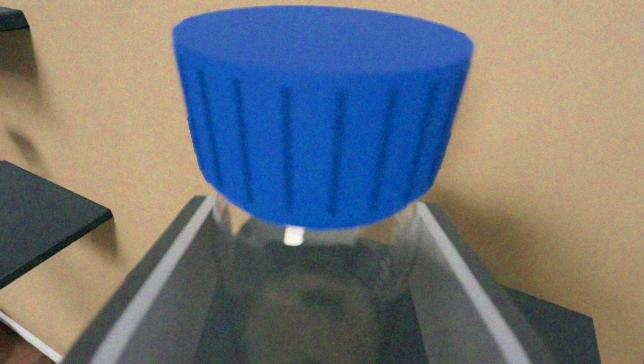

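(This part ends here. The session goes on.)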